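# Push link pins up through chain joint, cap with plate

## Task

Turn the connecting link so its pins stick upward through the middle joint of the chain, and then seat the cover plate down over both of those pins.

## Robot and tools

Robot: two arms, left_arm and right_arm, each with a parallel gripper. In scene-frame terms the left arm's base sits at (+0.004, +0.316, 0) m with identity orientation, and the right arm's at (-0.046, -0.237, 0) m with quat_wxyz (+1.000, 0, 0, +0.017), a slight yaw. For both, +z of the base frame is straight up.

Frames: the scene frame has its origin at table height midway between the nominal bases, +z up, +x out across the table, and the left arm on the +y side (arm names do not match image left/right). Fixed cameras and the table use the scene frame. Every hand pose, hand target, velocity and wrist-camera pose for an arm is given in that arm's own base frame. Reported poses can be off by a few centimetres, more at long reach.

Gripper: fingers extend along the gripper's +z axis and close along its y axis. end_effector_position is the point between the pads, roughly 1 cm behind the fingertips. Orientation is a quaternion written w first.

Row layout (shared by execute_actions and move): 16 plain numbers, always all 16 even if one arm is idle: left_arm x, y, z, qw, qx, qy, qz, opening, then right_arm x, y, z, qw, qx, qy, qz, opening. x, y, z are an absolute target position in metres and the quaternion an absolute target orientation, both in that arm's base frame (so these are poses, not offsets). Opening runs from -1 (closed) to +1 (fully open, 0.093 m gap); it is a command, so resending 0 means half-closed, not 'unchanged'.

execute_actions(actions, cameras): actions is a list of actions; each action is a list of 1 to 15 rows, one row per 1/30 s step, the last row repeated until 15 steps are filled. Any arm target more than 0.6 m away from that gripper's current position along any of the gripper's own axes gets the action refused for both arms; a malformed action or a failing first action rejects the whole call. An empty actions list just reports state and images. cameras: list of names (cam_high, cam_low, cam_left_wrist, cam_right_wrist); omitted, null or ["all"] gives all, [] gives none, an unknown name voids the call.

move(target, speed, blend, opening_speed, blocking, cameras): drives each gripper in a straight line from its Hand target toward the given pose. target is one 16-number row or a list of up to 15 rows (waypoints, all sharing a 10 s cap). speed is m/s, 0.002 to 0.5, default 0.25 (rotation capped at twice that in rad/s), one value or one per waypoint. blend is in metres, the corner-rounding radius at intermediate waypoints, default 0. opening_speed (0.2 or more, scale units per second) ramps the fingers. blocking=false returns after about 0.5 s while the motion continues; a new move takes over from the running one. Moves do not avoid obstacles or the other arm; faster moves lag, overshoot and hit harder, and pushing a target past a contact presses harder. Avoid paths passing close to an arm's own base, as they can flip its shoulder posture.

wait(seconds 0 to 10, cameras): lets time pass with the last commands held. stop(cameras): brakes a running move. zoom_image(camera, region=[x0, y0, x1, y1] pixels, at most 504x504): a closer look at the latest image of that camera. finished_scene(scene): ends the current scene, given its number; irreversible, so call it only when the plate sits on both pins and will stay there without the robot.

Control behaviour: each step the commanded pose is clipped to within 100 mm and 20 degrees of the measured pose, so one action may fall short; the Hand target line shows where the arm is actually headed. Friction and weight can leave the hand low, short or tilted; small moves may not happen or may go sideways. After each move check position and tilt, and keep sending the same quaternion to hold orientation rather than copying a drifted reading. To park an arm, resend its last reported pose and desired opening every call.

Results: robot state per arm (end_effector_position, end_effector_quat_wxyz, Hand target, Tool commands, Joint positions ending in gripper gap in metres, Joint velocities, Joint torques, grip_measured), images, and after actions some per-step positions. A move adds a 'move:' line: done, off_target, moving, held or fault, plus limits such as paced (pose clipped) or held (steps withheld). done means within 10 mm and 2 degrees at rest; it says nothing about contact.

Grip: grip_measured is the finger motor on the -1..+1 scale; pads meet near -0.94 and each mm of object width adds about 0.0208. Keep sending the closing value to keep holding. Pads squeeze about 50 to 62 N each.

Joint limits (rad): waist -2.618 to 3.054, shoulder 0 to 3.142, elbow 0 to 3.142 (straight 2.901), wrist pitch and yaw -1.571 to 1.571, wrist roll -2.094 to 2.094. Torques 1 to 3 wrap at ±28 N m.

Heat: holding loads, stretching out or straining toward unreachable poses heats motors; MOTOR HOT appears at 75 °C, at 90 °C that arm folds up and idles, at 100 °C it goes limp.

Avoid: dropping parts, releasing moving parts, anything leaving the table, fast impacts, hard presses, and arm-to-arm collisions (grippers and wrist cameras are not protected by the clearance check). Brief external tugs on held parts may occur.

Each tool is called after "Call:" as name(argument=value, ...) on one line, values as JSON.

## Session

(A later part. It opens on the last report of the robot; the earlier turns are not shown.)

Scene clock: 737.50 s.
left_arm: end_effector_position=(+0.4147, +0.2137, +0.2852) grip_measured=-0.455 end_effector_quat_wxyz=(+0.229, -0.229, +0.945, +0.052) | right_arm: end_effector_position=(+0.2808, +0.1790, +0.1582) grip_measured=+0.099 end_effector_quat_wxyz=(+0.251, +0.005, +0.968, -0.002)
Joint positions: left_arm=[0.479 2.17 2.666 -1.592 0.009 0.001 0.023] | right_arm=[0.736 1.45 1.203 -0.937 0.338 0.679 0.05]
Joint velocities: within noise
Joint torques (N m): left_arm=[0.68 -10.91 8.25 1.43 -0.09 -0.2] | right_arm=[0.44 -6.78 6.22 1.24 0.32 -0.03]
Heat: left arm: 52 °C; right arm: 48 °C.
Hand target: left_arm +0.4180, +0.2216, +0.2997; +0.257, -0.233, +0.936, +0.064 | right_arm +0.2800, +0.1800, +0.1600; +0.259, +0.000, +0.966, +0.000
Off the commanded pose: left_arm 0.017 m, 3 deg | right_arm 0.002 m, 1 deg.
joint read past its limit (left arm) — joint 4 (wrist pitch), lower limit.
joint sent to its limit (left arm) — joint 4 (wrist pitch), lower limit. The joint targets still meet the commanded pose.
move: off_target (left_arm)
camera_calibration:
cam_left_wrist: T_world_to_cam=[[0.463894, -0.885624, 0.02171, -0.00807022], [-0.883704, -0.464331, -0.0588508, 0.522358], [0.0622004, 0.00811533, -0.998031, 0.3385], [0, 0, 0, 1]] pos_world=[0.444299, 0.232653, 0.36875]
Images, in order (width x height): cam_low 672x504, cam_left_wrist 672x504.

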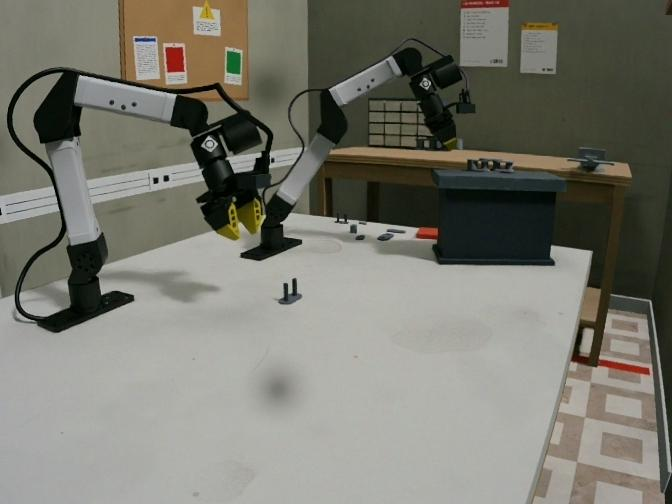

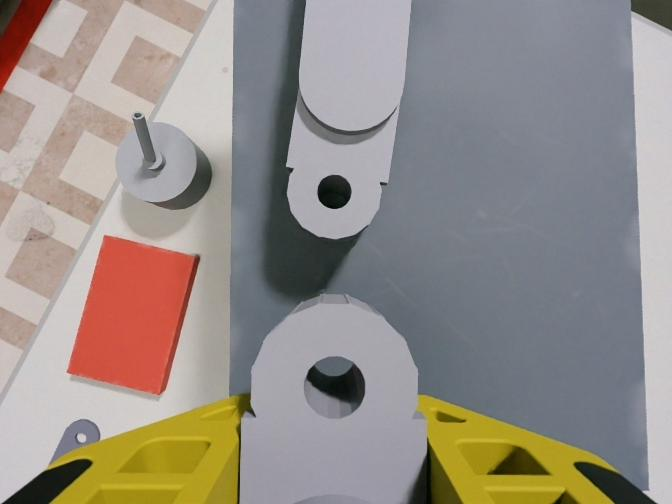

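Call:
move(target=[[0.37,0.18,0.33,0.2511,-0.2337,0.9372,0.0626,-0.65,0.30,0.14,0.14,0.44,-0.5534,0.5534,0.44,0.1],[0.30,0.02,0.28,0.2257,0.1690,0.9586,-0.0398,-0.65,0.33,0.12,0.12,0.4402,-0.5534,0.5534,0.4402,0.1],[0.255,-0.225,0.16,0.1818,0.5926,0.7723,-0.1395,-0.65,0.33,0.12,0.12,0.4402,-0.5534,0.5534,0.4402,0.1]], speed=0.18, blend=0.03)

Scene clock: 792.17 s.
left_arm: end_effector_position=(+0.2510, -0.2159, +0.1548) grip_measured=-0.455 end_effector_quat_wxyz=(+0.162, +0.586, +0.783, -0.130) | right_arm: end_effector_position=(+0.3279, +0.1233, +0.1229) grip_measured=+0.099 end_effector_quat_wxyz=(-0.446, +0.553, -0.550, -0.439)
Joint positions: left_arm=[-0.57 1.505 1.274 -1.025 0.279 0.67 0.023] | right_arm=[-0.125 2.06 1.315 -1.321 -1.321 -2.088 0.05]
Joint velocities: within noise
Joint torques (N m): left_arm=[-0.65 -6.48 6.38 1.24 0.44 -0.08] | right_arm=[-0.99 -7.41 6.53 -0.64 -0.51 -0.09]
Heat: left arm: 56 °C; right arm: 47 °C.
Hand target: left_arm +0.2548, -0.2248, +0.1603; +0.182, +0.593, +0.772, -0.139 | right_arm +0.3300, +0.1200, +0.1201; -0.441, +0.553, -0.554, -0.439
Off the commanded pose: left_arm 0.011 m, 3 deg | right_arm 0.005 m, 1 deg.
joint sent to its limit (right arm) — joint 6 (wrist roll), lower limit. The joint targets still meet the commanded pose.
move: off_target (left_arm)
camera_calibration:
cam_left_wrist: T_world_to_cam=[[-0.956966, -0.288912, 0.0273307, 0.174844], [-0.289065, 0.957308, -0.00177349, 0.319386], [-0.0256515, -0.00959752, -0.999625, 0.240536], [0, 0, 0, 1]] pos_world=[0.265813, -0.252928, 0.236234]
cam_right_wrist: T_world_to_cam=[[0.999809, -0.0172335, 0.00923141, -0.326764], [-0.00343751, -0.619796, -0.784755, 0.211231], [0.0192457, 0.784574, -0.619737, 0.0545334], [0, 0, 0, 1]] pos_world=[0.326379, 0.0825036, 0.202578]

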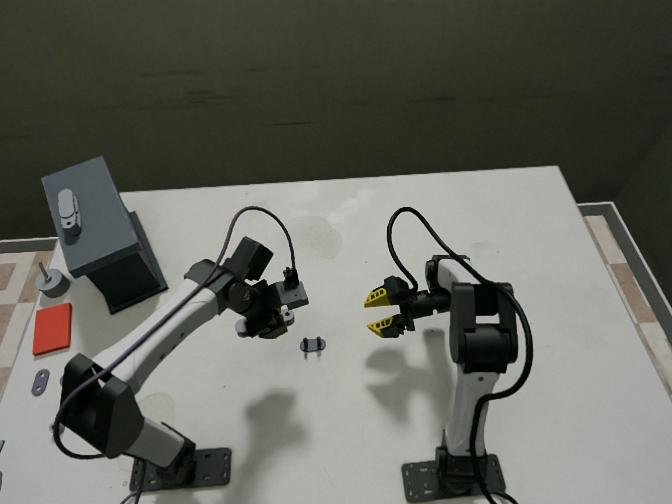

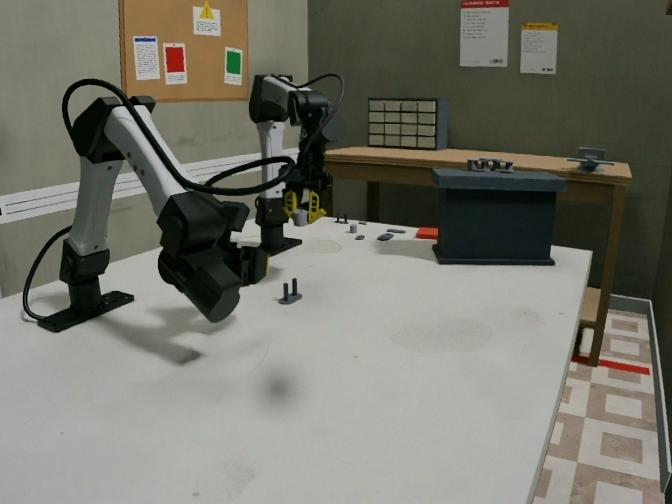

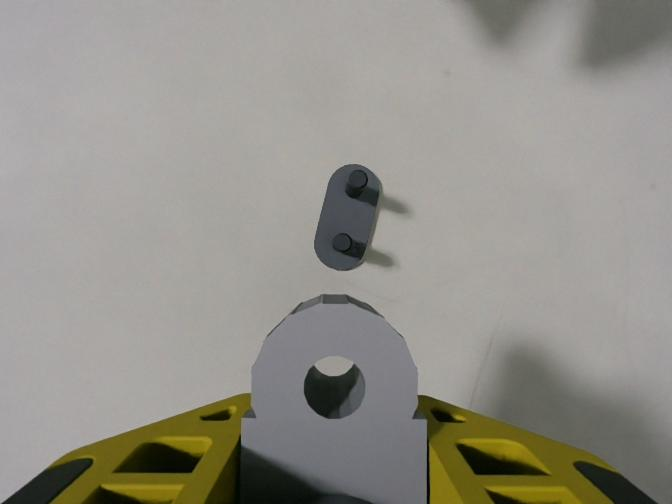

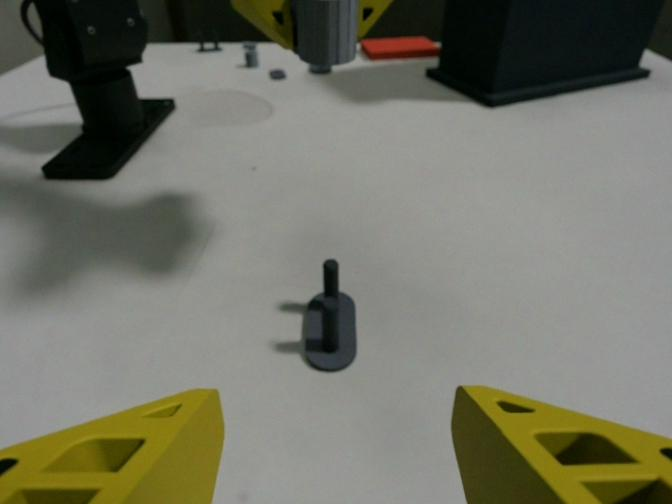

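Call:
zoom_image(camera="cam_left_wrist", region=[290, 150, 410, 290])

Scaled by 3.600 from the camera's 672x504 image, which has a finer 960x720 frame.

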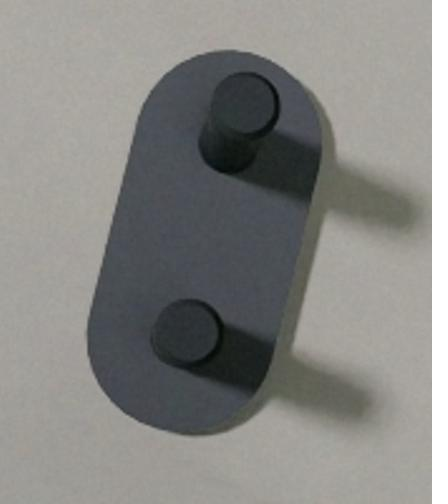

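Call:
move(target=[[0.255,-0.25,0.080,0.1650,0.5956,0.7762,-0.1266,-0.65,0.33,0.12,0.12,-0.446,0.553,-0.550,-0.439,0.1]], speed=0.1)

Call:
zoom_image(camera="cam_left_wrist", region=[280, 270, 400, 430])

Call:
zoom_image(camera="cam_right_wrist", region=[230, 200, 430, 380])

Scene clock: 822.70 s.
left_arm: end_effector_position=(+0.2490, -0.2435, +0.0763) grip_measured=-0.455 end_effector_quat_wxyz=(+0.147, +0.597, +0.778, -0.129) | right_arm: end_effector_position=(+0.3278, +0.1232, +0.1229) grip_measured=+0.099 end_effector_quat_wxyz=(-0.445, +0.553, -0.550, -0.439)
Joint positions: left_arm=[-0.652 1.625 1.084 -0.729 0.256 0.617 0.023] | right_arm=[-0.125 2.06 1.315 -1.321 -1.321 -2.088 0.05]
Joint velocities: within noise
Joint torques (N m): left_arm=[-0.88 -7.49 6.17 1.28 0.12 -0.3] | right_arm=[-0.96 -7.77 5.44 -0.44 -0.58 -0.07]
Heat: left arm: 47 °C; right arm: 47 °C.
Hand target: left_arm +0.2548, -0.2498, +0.0803; +0.165, +0.595, +0.776, -0.127 | right_arm +0.3300, +0.1201, +0.1201; -0.446, +0.552, -0.552, -0.437
Off the commanded pose: left_arm 0.010 m, 2 deg | right_arm 0.005 m, 0 deg.
joint sent to its limit (right arm) — joint 6 (wrist roll), lower limit. The joint targets still meet the commanded pose.
move: done
camera_calibration:
cam_left_wrist: T_world_to_cam=[[-0.963507, -0.264869, 0.038724, 0.173685], [-0.264124, 0.964207, 0.0233289, 0.338628], [-0.0435171, 0.0122496, -0.998978, 0.17144], [0, 0, 0, 1]] pos_world=[0.264247, -0.282603, 0.156639]
cam_right_wrist: T_world_to_cam=[[0.999816, -0.0170498, 0.008816, -0.326668], [-0.00365506, -0.620021, -0.784577, 0.211277], [0.018843, 0.7844, -0.619969, 0.0547013], [0, 0, 0, 1]] pos_world=[0.32635, 0.0825189, 0.202556]

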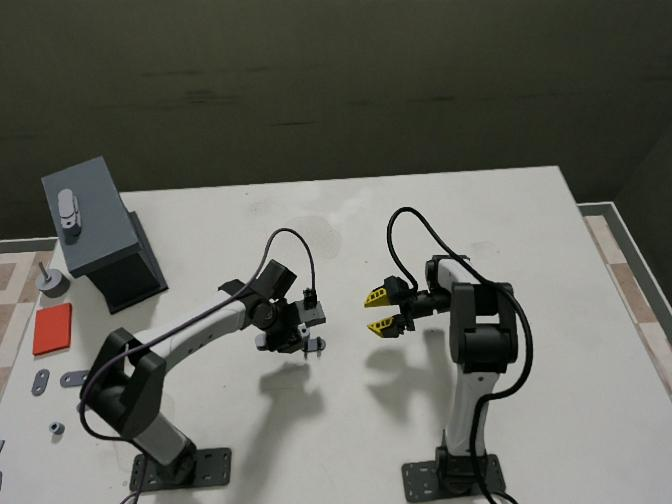

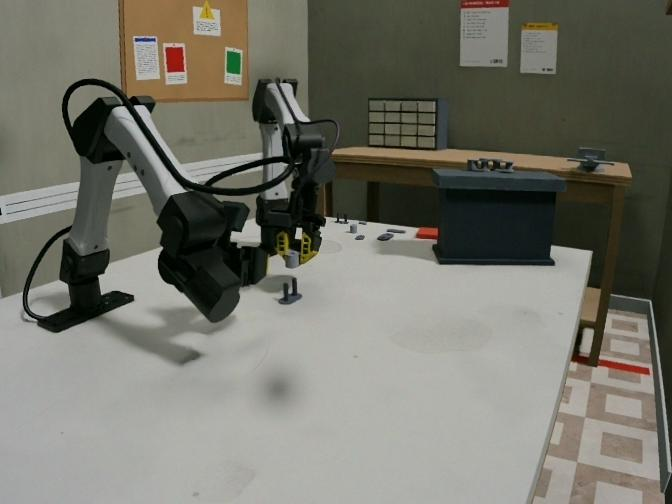

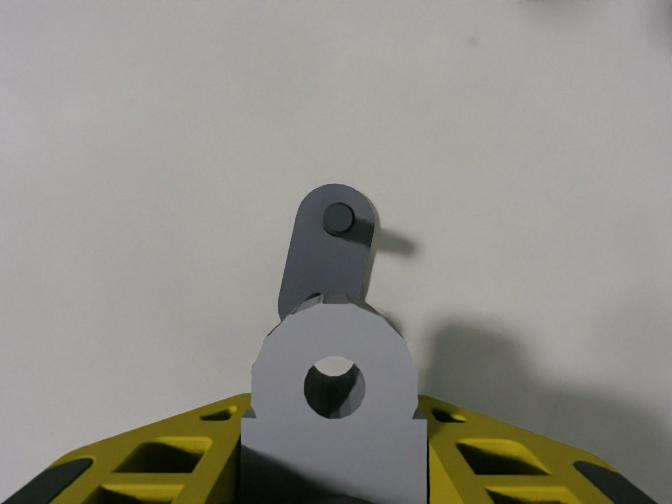

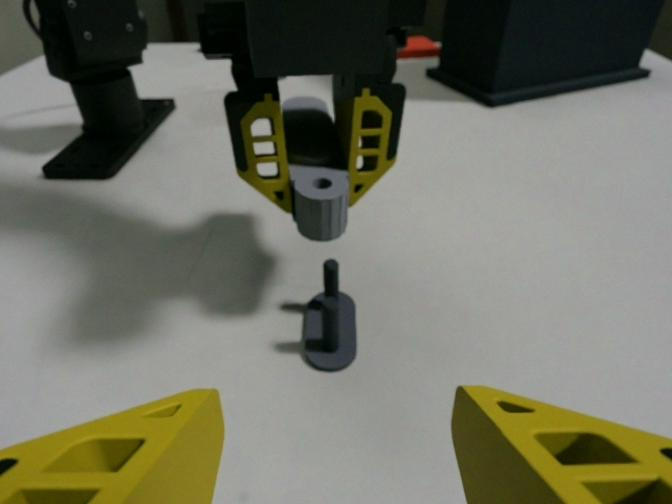

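Scaled by 3.150 from the camera's 672x504 image, which has a finer 960x720 frame.

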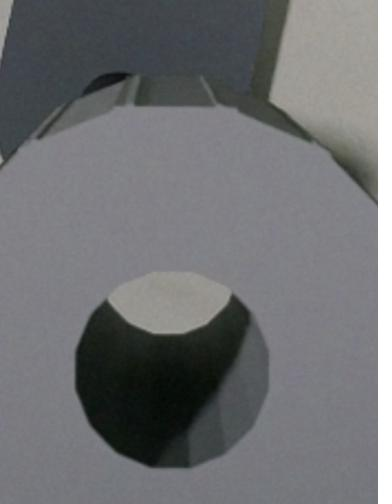

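Scaled by 2.520 from the camera's 672x504 image, which has a finer 960x720 frame.

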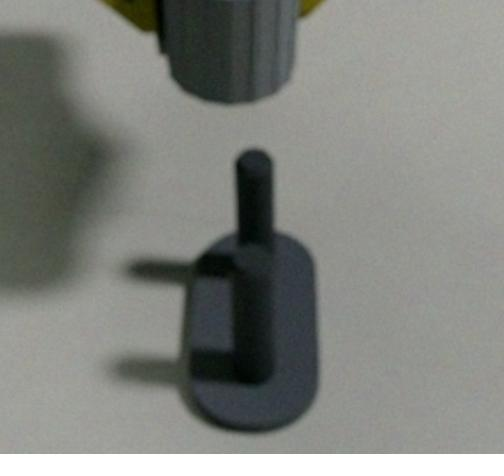

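Call:
move(target=[[0.2585,-0.2520,0.066,0.1919,0.5907,0.7698,-0.1473,-0.65,0.33,0.12,0.12,-0.446,0.553,-0.550,-0.439,0.1]], speed=0.06, cameras=["cam_left_wrist","cam_right_wrist"])

Call:
zoom_image(camera="cam_left_wrist", region=[280, 270, 400, 430])

Call:
zoom_image(camera="cam_right_wrist", region=[230, 200, 430, 380])

Scene clock: 839.63 s.
left_arm: end_effector_position=(+0.2522, -0.2451, +0.0600) grip_measured=-0.455 end_effector_quat_wxyz=(+0.171, +0.593, +0.775, -0.135) | right_arm: end_effector_position=(+0.3278, +0.1232, +0.1229) grip_measured=+0.099 end_effector_quat_wxyz=(-0.445, +0.553, -0.550, -0.439)
Joint positions: left_arm=[-0.643 1.625 0.998 -0.594 0.271 0.616 0.023] | right_arm=[-0.125 2.06 1.315 -1.321 -1.321 -2.088 0.05]
Joint velocities: within noise
Joint torques (N m): left_arm=[0.55 -7.71 5.91 1.35 0.45 -0.19] | right_arm=[-1.06 -7.8 5.53 -0.44 -0.62 -0.12]
Heat: left arm: 46 °C; right arm: 46 °C.
Hand target: left_arm +0.2583, -0.2517, +0.0664; +0.192, +0.591, +0.770, -0.147 | right_arm +0.3300, +0.1201, +0.1201; -0.446, +0.552, -0.552, -0.437
Off the commanded pose: left_arm 0.011 m, 3 deg | right_arm 0.005 m, 0 deg.
joint sent to its limit (right arm) — joint 6 (wrist roll), lower limit. The joint targets still meet the commanded pose.
move: off_target (left_arm)
camera_calibration:
cam_left_wrist: T_world_to_cam=[[-0.963152, -0.268109, 0.0213589, 0.177173], [-0.268576, 0.962976, -0.0233014, 0.344992], [-0.0143208, -0.0281793, -0.9995, 0.138059], [0, 0, 0, 1]] pos_world=[0.265278, -0.280827, 0.142245]
cam_right_wrist: T_world_to_cam=[[0.999816, -0.0170498, 0.008816, -0.326668], [-0.00365506, -0.620021, -0.784577, 0.211277], [0.018843, 0.7844, -0.619969, 0.0547013], [0, 0, 0, 1]] pos_world=[0.32635, 0.0825189, 0.202556]
Images, in order (width x height): cam_left_wrist 672x504, cam_right_wrist 672x504.

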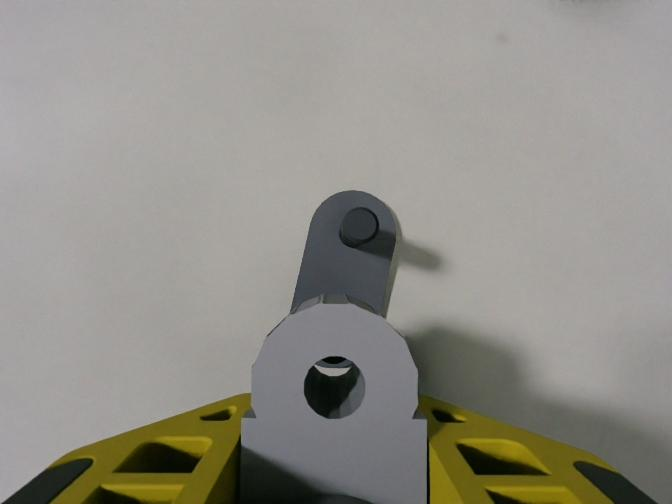

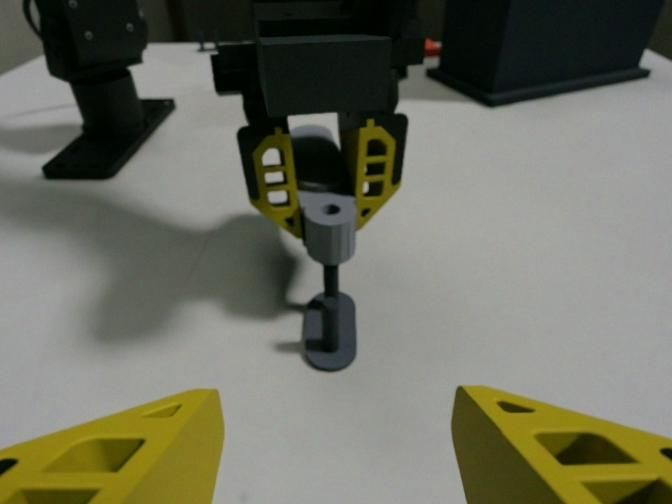

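Scaled by 3.150 from the camera's 672x504 image, which has a finer 960x720 frame.

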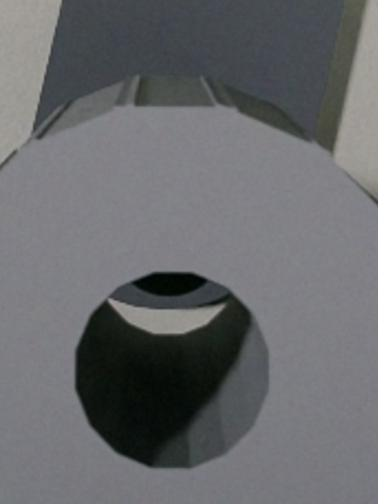

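Scaled by 2.520 from the camera's 672x504 image, which has a finer 960x720 frame.

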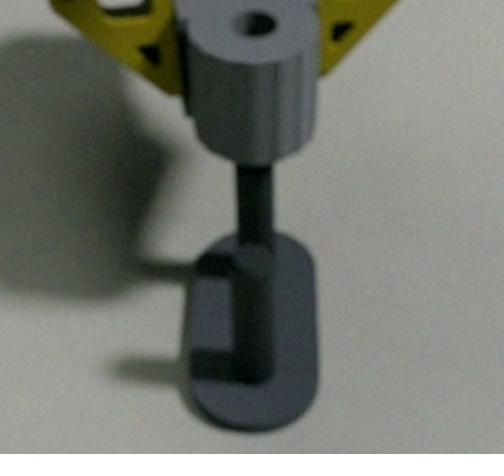

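Call:
move(target=[[0.2585,-0.2522,0.057,0.1960,0.5897,0.7685,-0.1504,-0.65,0.33,0.12,0.12,-0.446,0.553,-0.550,-0.439,0.1]], speed=0.04, cameras=["cam_left_wrist","cam_right_wrist"])

Call:
zoom_image(camera="cam_left_wrist", region=[280, 270, 400, 430])

Call:
zoom_image(camera="cam_right_wrist", region=[230, 200, 430, 380])

Scene clock: 856.50 s.
left_arm: end_effector_position=(+0.2517, -0.2461, +0.0539) grip_measured=-0.455 end_effector_quat_wxyz=(+0.178, +0.594, +0.772, -0.138) | right_arm: end_effector_position=(+0.3278, +0.1232, +0.1229) grip_measured=+0.099 end_effector_quat_wxyz=(-0.445, +0.553, -0.550, -0.439)
Joint positions: left_arm=[-0.643 1.625 0.964 -0.544 0.278 0.616 0.023] | right_arm=[-0.125 2.06 1.315 -1.321 -1.321 -2.089 0.05]
Joint velocities: within noise
Joint torques (N m): left_arm=[0.84 -6.68 5.9 1.39 0.44 -0.2] | right_arm=[-0.96 -7.92 5.53 -0.44 -0.58 -0.11]
Heat: left arm: 46 °C; right arm: 46 °C.
Hand target: left_arm +0.2583, -0.2518, +0.0573; +0.196, +0.590, +0.769, -0.150 | right_arm +0.3300, +0.1201, +0.1201; -0.446, +0.552, -0.552, -0.437
Off the commanded pose: left_arm 0.010 m, 3 deg | right_arm 0.005 m, 0 deg.
joint sent to its limit (right arm) — joint 6 (wrist roll), lower limit. The joint targets still meet the commanded pose.
move: off_target (left_arm)
camera_calibration:
cam_left_wrist: T_world_to_cam=[[-0.963969, -0.265509, 0.0164155, 0.177652], [-0.265966, 0.963144, -0.040207, 0.345976], [-0.00513518, -0.0431242, -0.999057, 0.125876], [0, 0, 0, 1]] pos_world=[0.263916, -0.280628, 0.136751]
cam_right_wrist: T_world_to_cam=[[0.999814, -0.0169668, 0.0091883, -0.326724], [-0.00331148, -0.620022, -0.784577, 0.211165], [0.0190087, 0.784401, -0.619963, 0.0546462], [0, 0, 0, 1]] pos_world=[0.326323, 0.0825189, 0.202556]
Images, in order (width x height): cam_left_wrist 672x504, cam_right_wrist 672x504.

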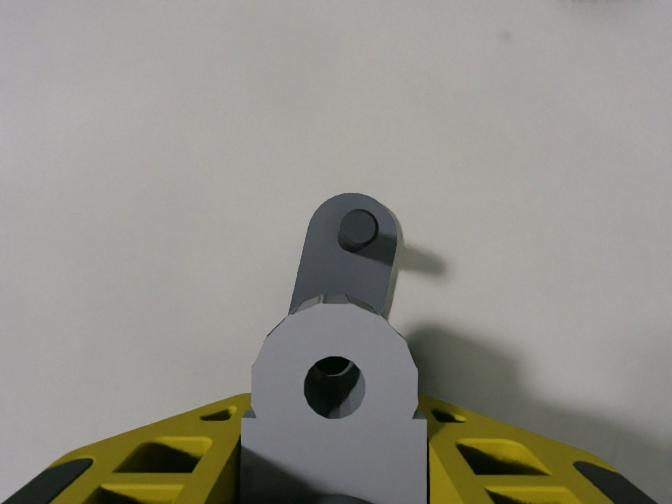

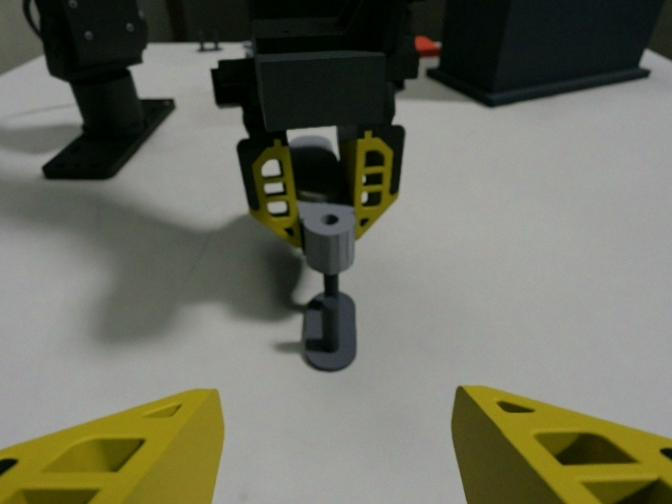

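Scaled by 3.150 from the camera's 672x504 image, which has a finer 960x720 frame.

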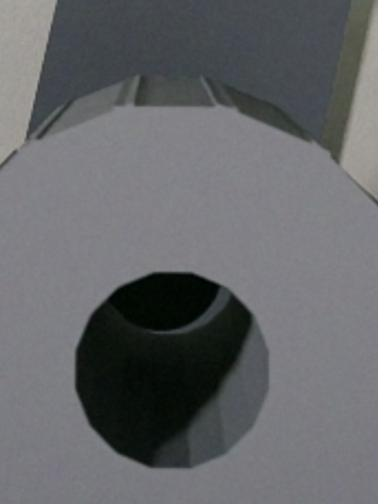

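Scaled by 2.520 from the camera's 672x504 image, which has a finer 960x720 frame.

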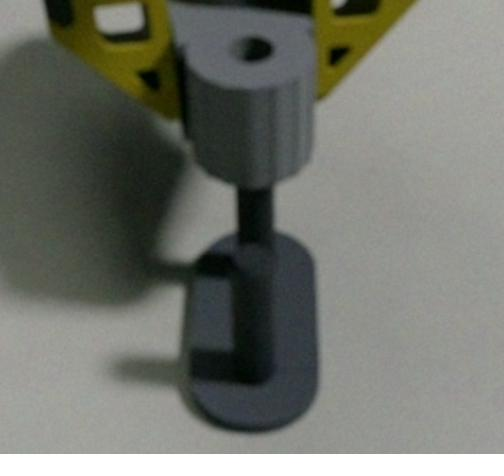

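Call:
move(target=[[0.2592,-0.2522,0.048,0.1960,0.5897,0.7685,-0.1504,-0.65,0.33,0.12,0.12,-0.446,0.553,-0.550,-0.439,0.1]], speed=0.04, cameras=["cam_left_wrist","cam_right_wrist"])

Call:
zoom_image(camera="cam_left_wrist", region=[280, 270, 400, 430])

Call:
zoom_image(camera="cam_right_wrist", region=[230, 200, 430, 380])

Scene clock: 866.30 s.
left_arm: end_effector_position=(+0.2546, -0.2491, +0.0487) grip_measured=-0.455 end_effector_quat_wxyz=(+0.186, +0.593, +0.770, -0.144) | right_arm: end_effector_position=(+0.3278, +0.1232, +0.1229) grip_measured=+0.099 end_effector_quat_wxyz=(-0.445, +0.553, -0.550, -0.439)
Joint positions: left_arm=[-0.639 1.64 0.95 -0.5 0.289 0.616 0.023] | right_arm=[-0.125 2.06 1.315 -1.321 -1.321 -2.089 0.05]
Joint velocities: within noise
Joint torques (N m): left_arm=[0.59 -6.41 5.41 1.38 0.35 -0.19] | right_arm=[-1.11 -7.84 5.55 -0.44 -0.6 -0.14]
Heat: left arm: 45 °C; right arm: 46 °C.
Hand target: left_arm +0.2591, -0.2521, +0.0482; +0.196, +0.590, +0.769, -0.150 | right_arm +0.3300, +0.1201, +0.1201; -0.446, +0.552, -0.552, -0.437
Off the commanded pose: left_arm 0.006 m, 1 deg | right_arm 0.005 m, 0 deg.
joint sent to its limit (right arm) — joint 6 (wrist roll), lower limit. The joint targets still meet the commanded pose.
move: done
camera_calibration:
cam_left_wrist: T_world_to_cam=[[-0.964259, -0.26451, 0.0154457, 0.180121], [-0.26496, 0.962467, -0.0587701, 0.349888], [0.000679352, -0.0607621, -0.998152, 0.114705], [0, 0, 0, 1]] pos_world=[0.266312, -0.282142, 0.132274]
cam_right_wrist: T_world_to_cam=[[0.999814, -0.0169668, 0.0091883, -0.326724], [-0.00331148, -0.620022, -0.784577, 0.211165], [0.0190087, 0.784401, -0.619963, 0.0546462], [0, 0, 0, 1]] pos_world=[0.326323, 0.0825189, 0.202556]
Images, in order (width x height): cam_left_wrist 672x504, cam_right_wrist 672x504.

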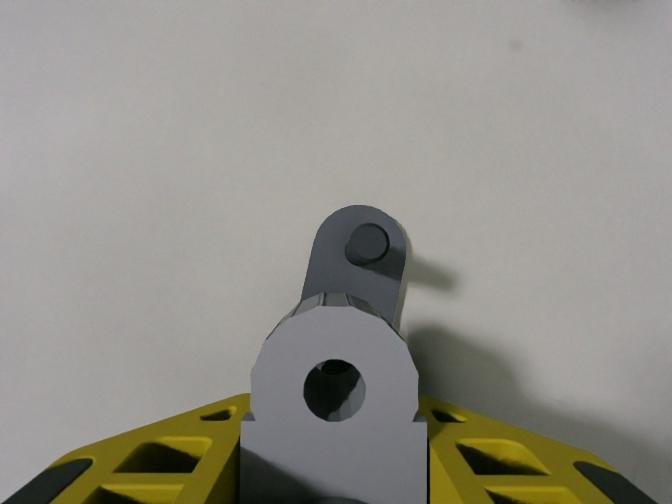

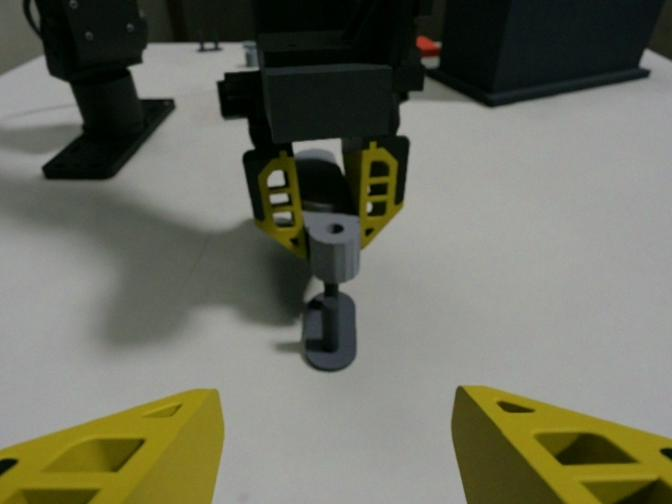

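Scaled by 3.150 from the camera's 672x504 image, which has a finer 960x720 frame.

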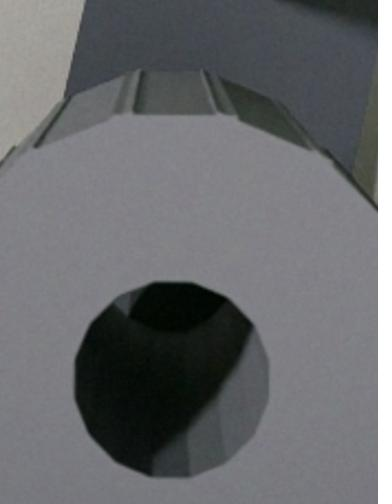

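Scaled by 2.520 from the camera's 672x504 image, which has a finer 960x720 frame.

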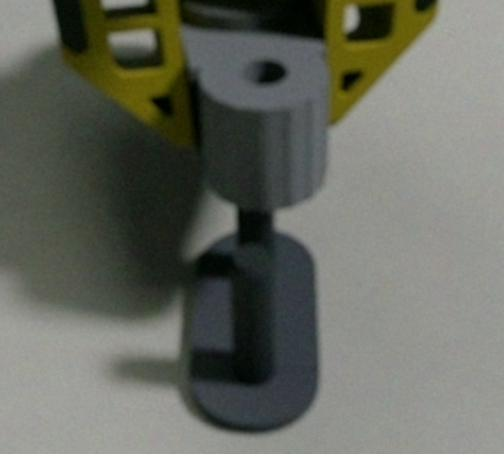

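Call:
move(target=[[0.2555,-0.2485,0.062,0.1960,0.5897,0.7685,-0.1504,-0.65,0.33,0.12,0.12,-0.446,0.553,-0.550,-0.439,0.1]], speed=0.04, cameras=["cam_left_wrist","cam_right_wrist"])

Call:
zoom_image(camera="cam_left_wrist", region=[280, 270, 400, 430])

Call:
zoom_image(camera="cam_right_wrist", region=[230, 200, 430, 380])

Scene clock: 886.27 s.
left_arm: end_effector_position=(+0.2544, -0.2485, +0.0486) grip_measured=-0.455 end_effector_quat_wxyz=(+0.185, +0.592, +0.771, -0.145) | right_arm: end_effector_position=(+0.3278, +0.1232, +0.1229) grip_measured=+0.099 end_effector_quat_wxyz=(-0.445, +0.553, -0.550, -0.439)
Joint positions: left_arm=[-0.637 1.64 0.95 -0.502 0.291 0.616 0.023] | right_arm=[-0.125 2.06 1.315 -1.321 -1.321 -2.089 0.05]
Joint velocities: within noise
Joint torques (N m): left_arm=[0.51 -10.63 6.58 0.83 0.33 -0.16] | right_arm=[-0.84 -7.88 5.56 -0.43 -0.62 -0.05]
Heat: left arm: 43 °C; right arm: 45 °C.
Hand target: left_arm +0.2555, -0.2486, +0.0617; +0.196, +0.590, +0.769, -0.150 | right_arm +0.3300, +0.1201, +0.1201; -0.446, +0.552, -0.552, -0.437
Off the commanded pose: left_arm 0.013 m, 2 deg | right_arm 0.005 m, 0 deg.
joint sent to its limit (right arm) — joint 6 (wrist roll), lower limit. The joint targets still meet the commanded pose.
move: off_target (left_arm)
camera_calibration:
cam_left_wrist: T_world_to_cam=[[-0.96392, -0.265529, 0.0187652, 0.179533], [-0.266178, 0.962179, -0.0579764, 0.349475], [-0.00266104, -0.0608795, -0.998142, 0.115428], [0, 0, 0, 1]] pos_world=[0.266385, -0.281559, 0.132106]
cam_right_wrist: T_world_to_cam=[[0.999814, -0.0169668, 0.0091883, -0.326724], [-0.00331148, -0.620022, -0.784577, 0.211165], [0.0190087, 0.784401, -0.619963, 0.0546462], [0, 0, 0, 1]] pos_world=[0.326323, 0.0825189, 0.202556]
Images, in order (width x height): cam_left_wrist 672x504, cam_right_wrist 672x504.

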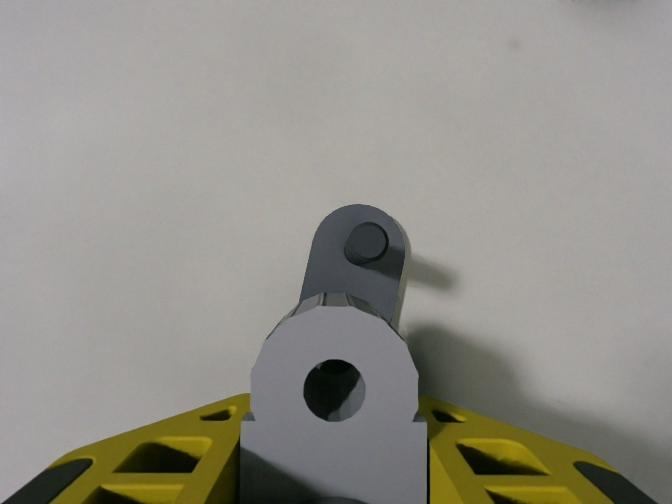

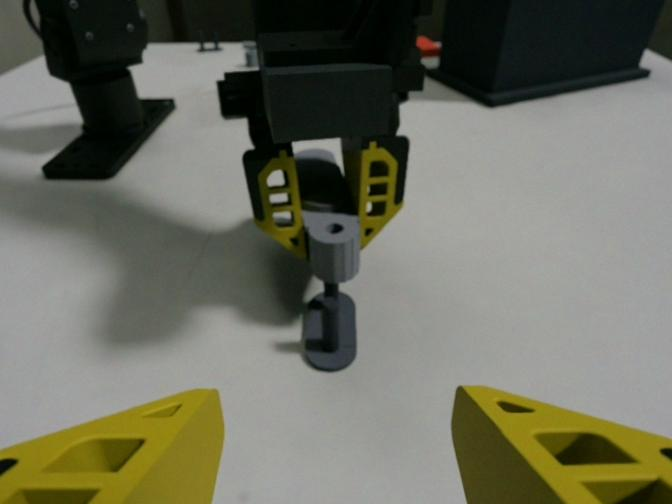

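Scaled by 3.150 from the camera's 672x504 image, which has a finer 960x720 frame.

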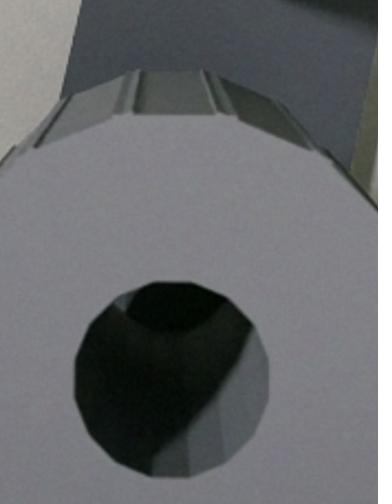

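Scaled by 2.520 from the camera's 672x504 image, which has a finer 960x720 frame.

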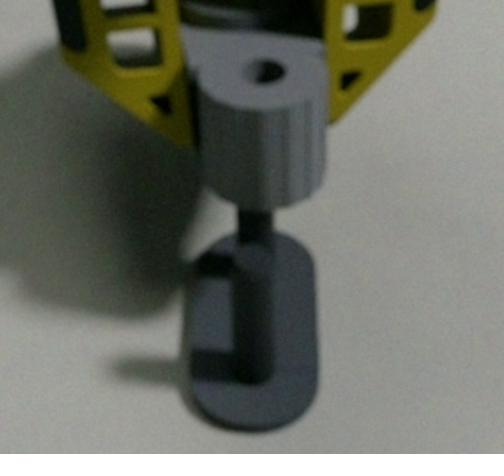

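Call:
move(target=[[0.2535,-0.2465,0.070,0.1960,0.5897,0.7685,-0.1504,-0.65,0.33,0.12,0.12,-0.446,0.553,-0.550,-0.439,0.1]], speed=0.05, cameras=["cam_left_wrist","cam_right_wrist"])

Call:
zoom_image(camera="cam_left_wrist", region=[280, 270, 400, 430])

Call:
zoom_image(camera="cam_right_wrist", region=[230, 200, 430, 380])

Scene clock: 895.67 s.
left_arm: end_effector_position=(+0.2469, -0.2433, +0.0490) grip_measured=-0.455 end_effector_quat_wxyz=(+0.169, +0.592, +0.775, -0.146) | right_arm: end_effector_position=(+0.3278, +0.1232, +0.1229) grip_measured=+0.099 end_effector_quat_wxyz=(-0.445, +0.553, -0.550, -0.439)
Joint positions: left_arm=[-0.637 1.627 0.95 -0.547 0.293 0.616 0.023] | right_arm=[-0.125 2.06 1.315 -1.321 -1.321 -2.089 0.05]
Joint velocities: within noise
Joint torques (N m): left_arm=[0.79 -11.59 7.36 0.88 0.33 -0.14] | right_arm=[-1.05 -8.08 5.59 -0.42 -0.6 -0.07]
Heat: left arm: 44 °C; right arm: 45 °C.
Hand target: left_arm +0.2533, -0.2465, +0.0697; +0.196, +0.590, +0.769, -0.150 | right_arm +0.3300, +0.1201, +0.1201; -0.446, +0.552, -0.552, -0.437
Off the commanded pose: left_arm 0.022 m, 3 deg | right_arm 0.005 m, 0 deg.
joint sent to its limit (right arm) — joint 6 (wrist roll), lower limit. The joint targets still meet the commanded pose.
move: off_target (left_arm)
camera_calibration:
cam_left_wrist: T_world_to_cam=[[-0.963275, -0.26554, 0.0398804, 0.172512], [-0.266886, 0.963151, -0.0333341, 0.341688], [-0.0295593, -0.0427534, -0.998648, 0.127242], [0, 0, 0, 1]] pos_world=[0.26113, -0.277848, 0.13158]
cam_right_wrist: T_world_to_cam=[[0.999814, -0.0169668, 0.0091883, -0.326724], [-0.00331148, -0.620022, -0.784577, 0.211165], [0.0190087, 0.784401, -0.619963, 0.0546462], [0, 0, 0, 1]] pos_world=[0.326323, 0.0825189, 0.202556]
Images, in order (width x height): cam_left_wrist 672x504, cam_right_wrist 672x504.

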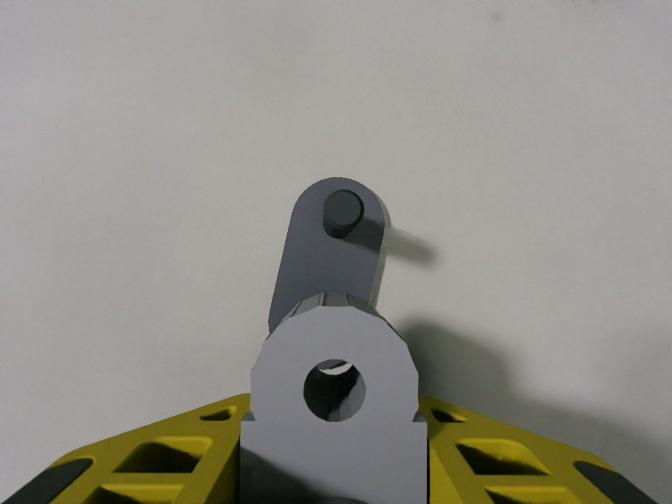

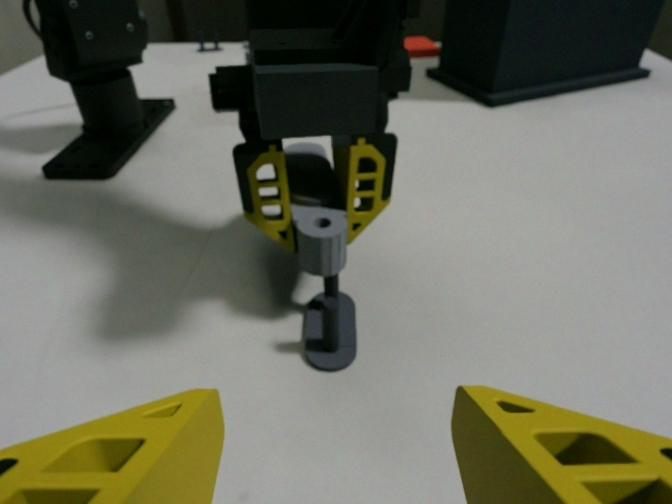

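Scaled by 3.150 from the camera's 672x504 image, which has a finer 960x720 frame.

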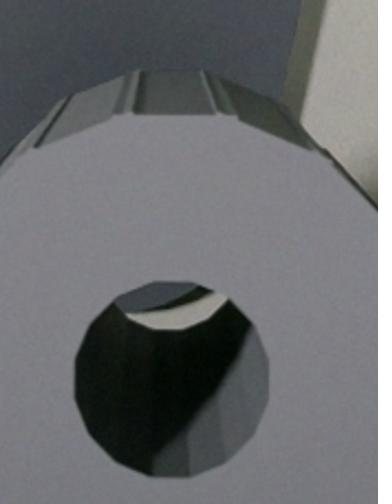

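Scaled by 2.520 from the camera's 672x504 image, which has a finer 960x720 frame.

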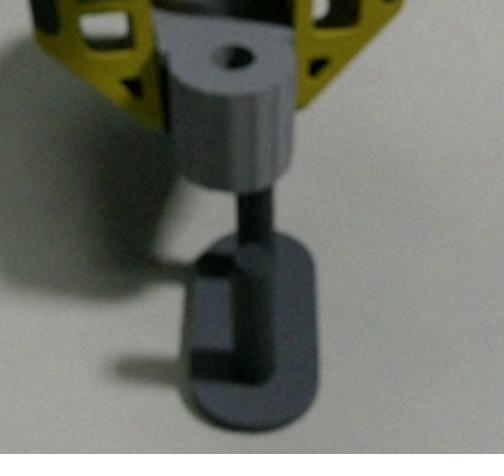

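Call:
move(target=[[0.2520,-0.2440,0.084,0.1960,0.5897,0.7685,-0.1504,-0.65,0.33,0.12,0.12,-0.446,0.553,-0.550,-0.439,0.1]], speed=0.06, cameras=[])

Call:
move(target=[[0.2588,-0.2520,0.066,0.1960,0.5897,0.7685,-0.1504,-0.65,0.33,0.12,0.12,-0.446,0.553,-0.550,-0.439,0.1]], speed=0.05, cameras=["cam_left_wrist","cam_right_wrist"])

Call:
zoom_image(camera="cam_left_wrist", region=[280, 270, 400, 430])

Call:
zoom_image(camera="cam_right_wrist", region=[230, 200, 430, 380])

Scene clock: 910.67 s.
left_arm: end_effector_position=(+0.2350, -0.2324, +0.0521) grip_measured=-0.455 end_effector_quat_wxyz=(+0.144, +0.589, +0.782, -0.146) | right_arm: end_effector_position=(+0.3278, +0.1232, +0.1229) grip_measured=+0.099 end_effector_quat_wxyz=(-0.445, +0.553, -0.550, -0.439)
Joint positions: left_arm=[-0.632 1.598 0.95 -0.628 0.293 0.616 0.023] | right_arm=[-0.125 2.06 1.315 -1.321 -1.321 -2.089 0.05]
Joint velocities: within noise
Joint torques (N m): left_arm=[0.7 -11.89 9.59 0.99 0.35 -0.09] | right_arm=[-1.14 -8.03 5.61 -0.45 -0.61 -0.1]
Heat: left arm: 48 °C; right arm: 45 °C.
Hand target: left_arm +0.2508, -0.2432, +0.0841; +0.196, +0.590, +0.769, -0.150 | right_arm +0.3300, +0.1201, +0.1201; -0.446, +0.552, -0.552, -0.437
Off the commanded pose: left_arm 0.038 m, 6 deg | right_arm 0.005 m, 0 deg.
joint sent to its limit (right arm) — joint 6 (wrist roll), lower limit. The joint targets still meet the commanded pose.
move: off_target (left_arm)
No camera images: "cameras" was empty.

Scene clock: 911.67 s.
left_arm: end_effector_position=(+0.2430, -0.2383, +0.0519) grip_measured=-0.455 end_effector_quat_wxyz=(+0.161, +0.590, +0.778, -0.145) | right_arm: end_effector_position=(+0.3278, +0.1232, +0.1229) grip_measured=+0.099 end_effector_quat_wxyz=(-0.445, +0.553, -0.550, -0.439)
Joint positions: left_arm=[-0.632 1.61 0.95 -0.581 0.293 0.616 0.023] | right_arm=[-0.125 2.06 1.315 -1.321 -1.321 -2.089 0.05]
Joint velocities: within noise
Joint torques (N m): left_arm=[-0.05 -6.86 8.81 1.3 0.32 -0.18] | right_arm=[-1.05 -8.05 5.7 -0.46 -0.57 -0.06]
Heat: left arm: 48 °C; right arm: 45 °C.
Hand target: left_arm +0.2579, -0.2512, +0.0670; +0.196, +0.590, +0.769, -0.150 | right_arm +0.3300, +0.1201, +0.1201; -0.446, +0.552, -0.552, -0.437
Off the commanded pose: left_arm 0.025 m, 4 deg | right_arm 0.005 m, 0 deg.
joint sent to its limit (right arm) — joint 6 (wrist roll), lower limit. The joint targets still meet the commanded pose.
move: off_target (left_arm)
camera_calibration:
cam_left_wrist: T_world_to_cam=[[-0.961367, -0.270738, 0.0497484, 0.16777], [-0.272008, 0.962072, -0.0207123, 0.336327], [-0.042254, -0.0334441, -0.998547, 0.135538], [0, 0, 0, 1]] pos_world=[0.2585, -0.273616, 0.133961]
cam_right_wrist: T_world_to_cam=[[0.999814, -0.0169668, 0.0091883, -0.326724], [-0.00331148, -0.620022, -0.784577, 0.211165], [0.0190087, 0.784401, -0.619963, 0.0546462], [0, 0, 0, 1]] pos_world=[0.326323, 0.0825189, 0.202556]
Images, in order (width x height): cam_left_wrist 672x504, cam_right_wrist 672x504.

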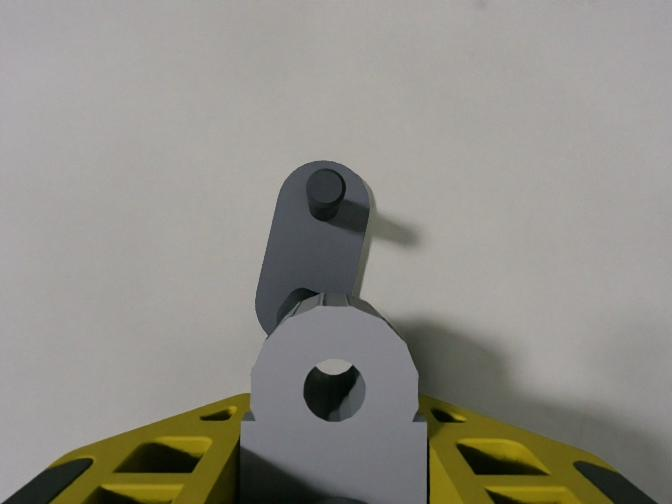

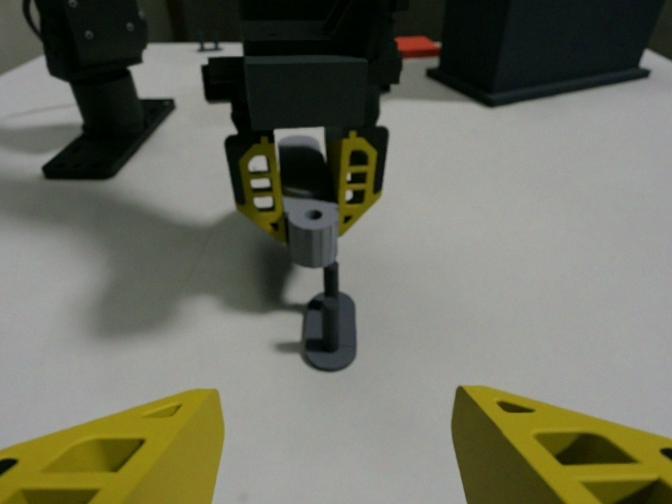

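Scaled by 3.150 from the camera's 672x504 image, which has a finer 960x720 frame.

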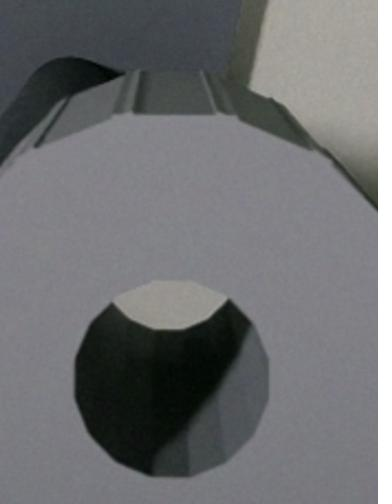

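Scaled by 2.520 from the camera's 672x504 image, which has a finer 960x720 frame.

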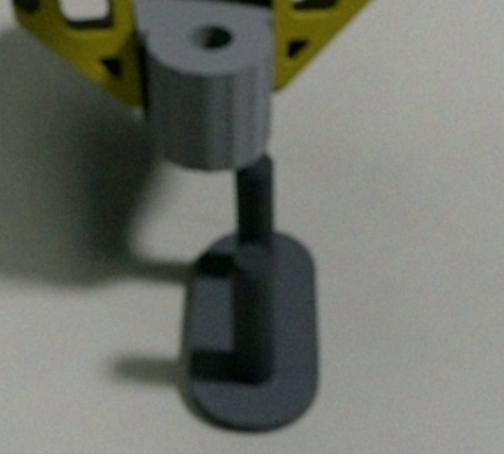

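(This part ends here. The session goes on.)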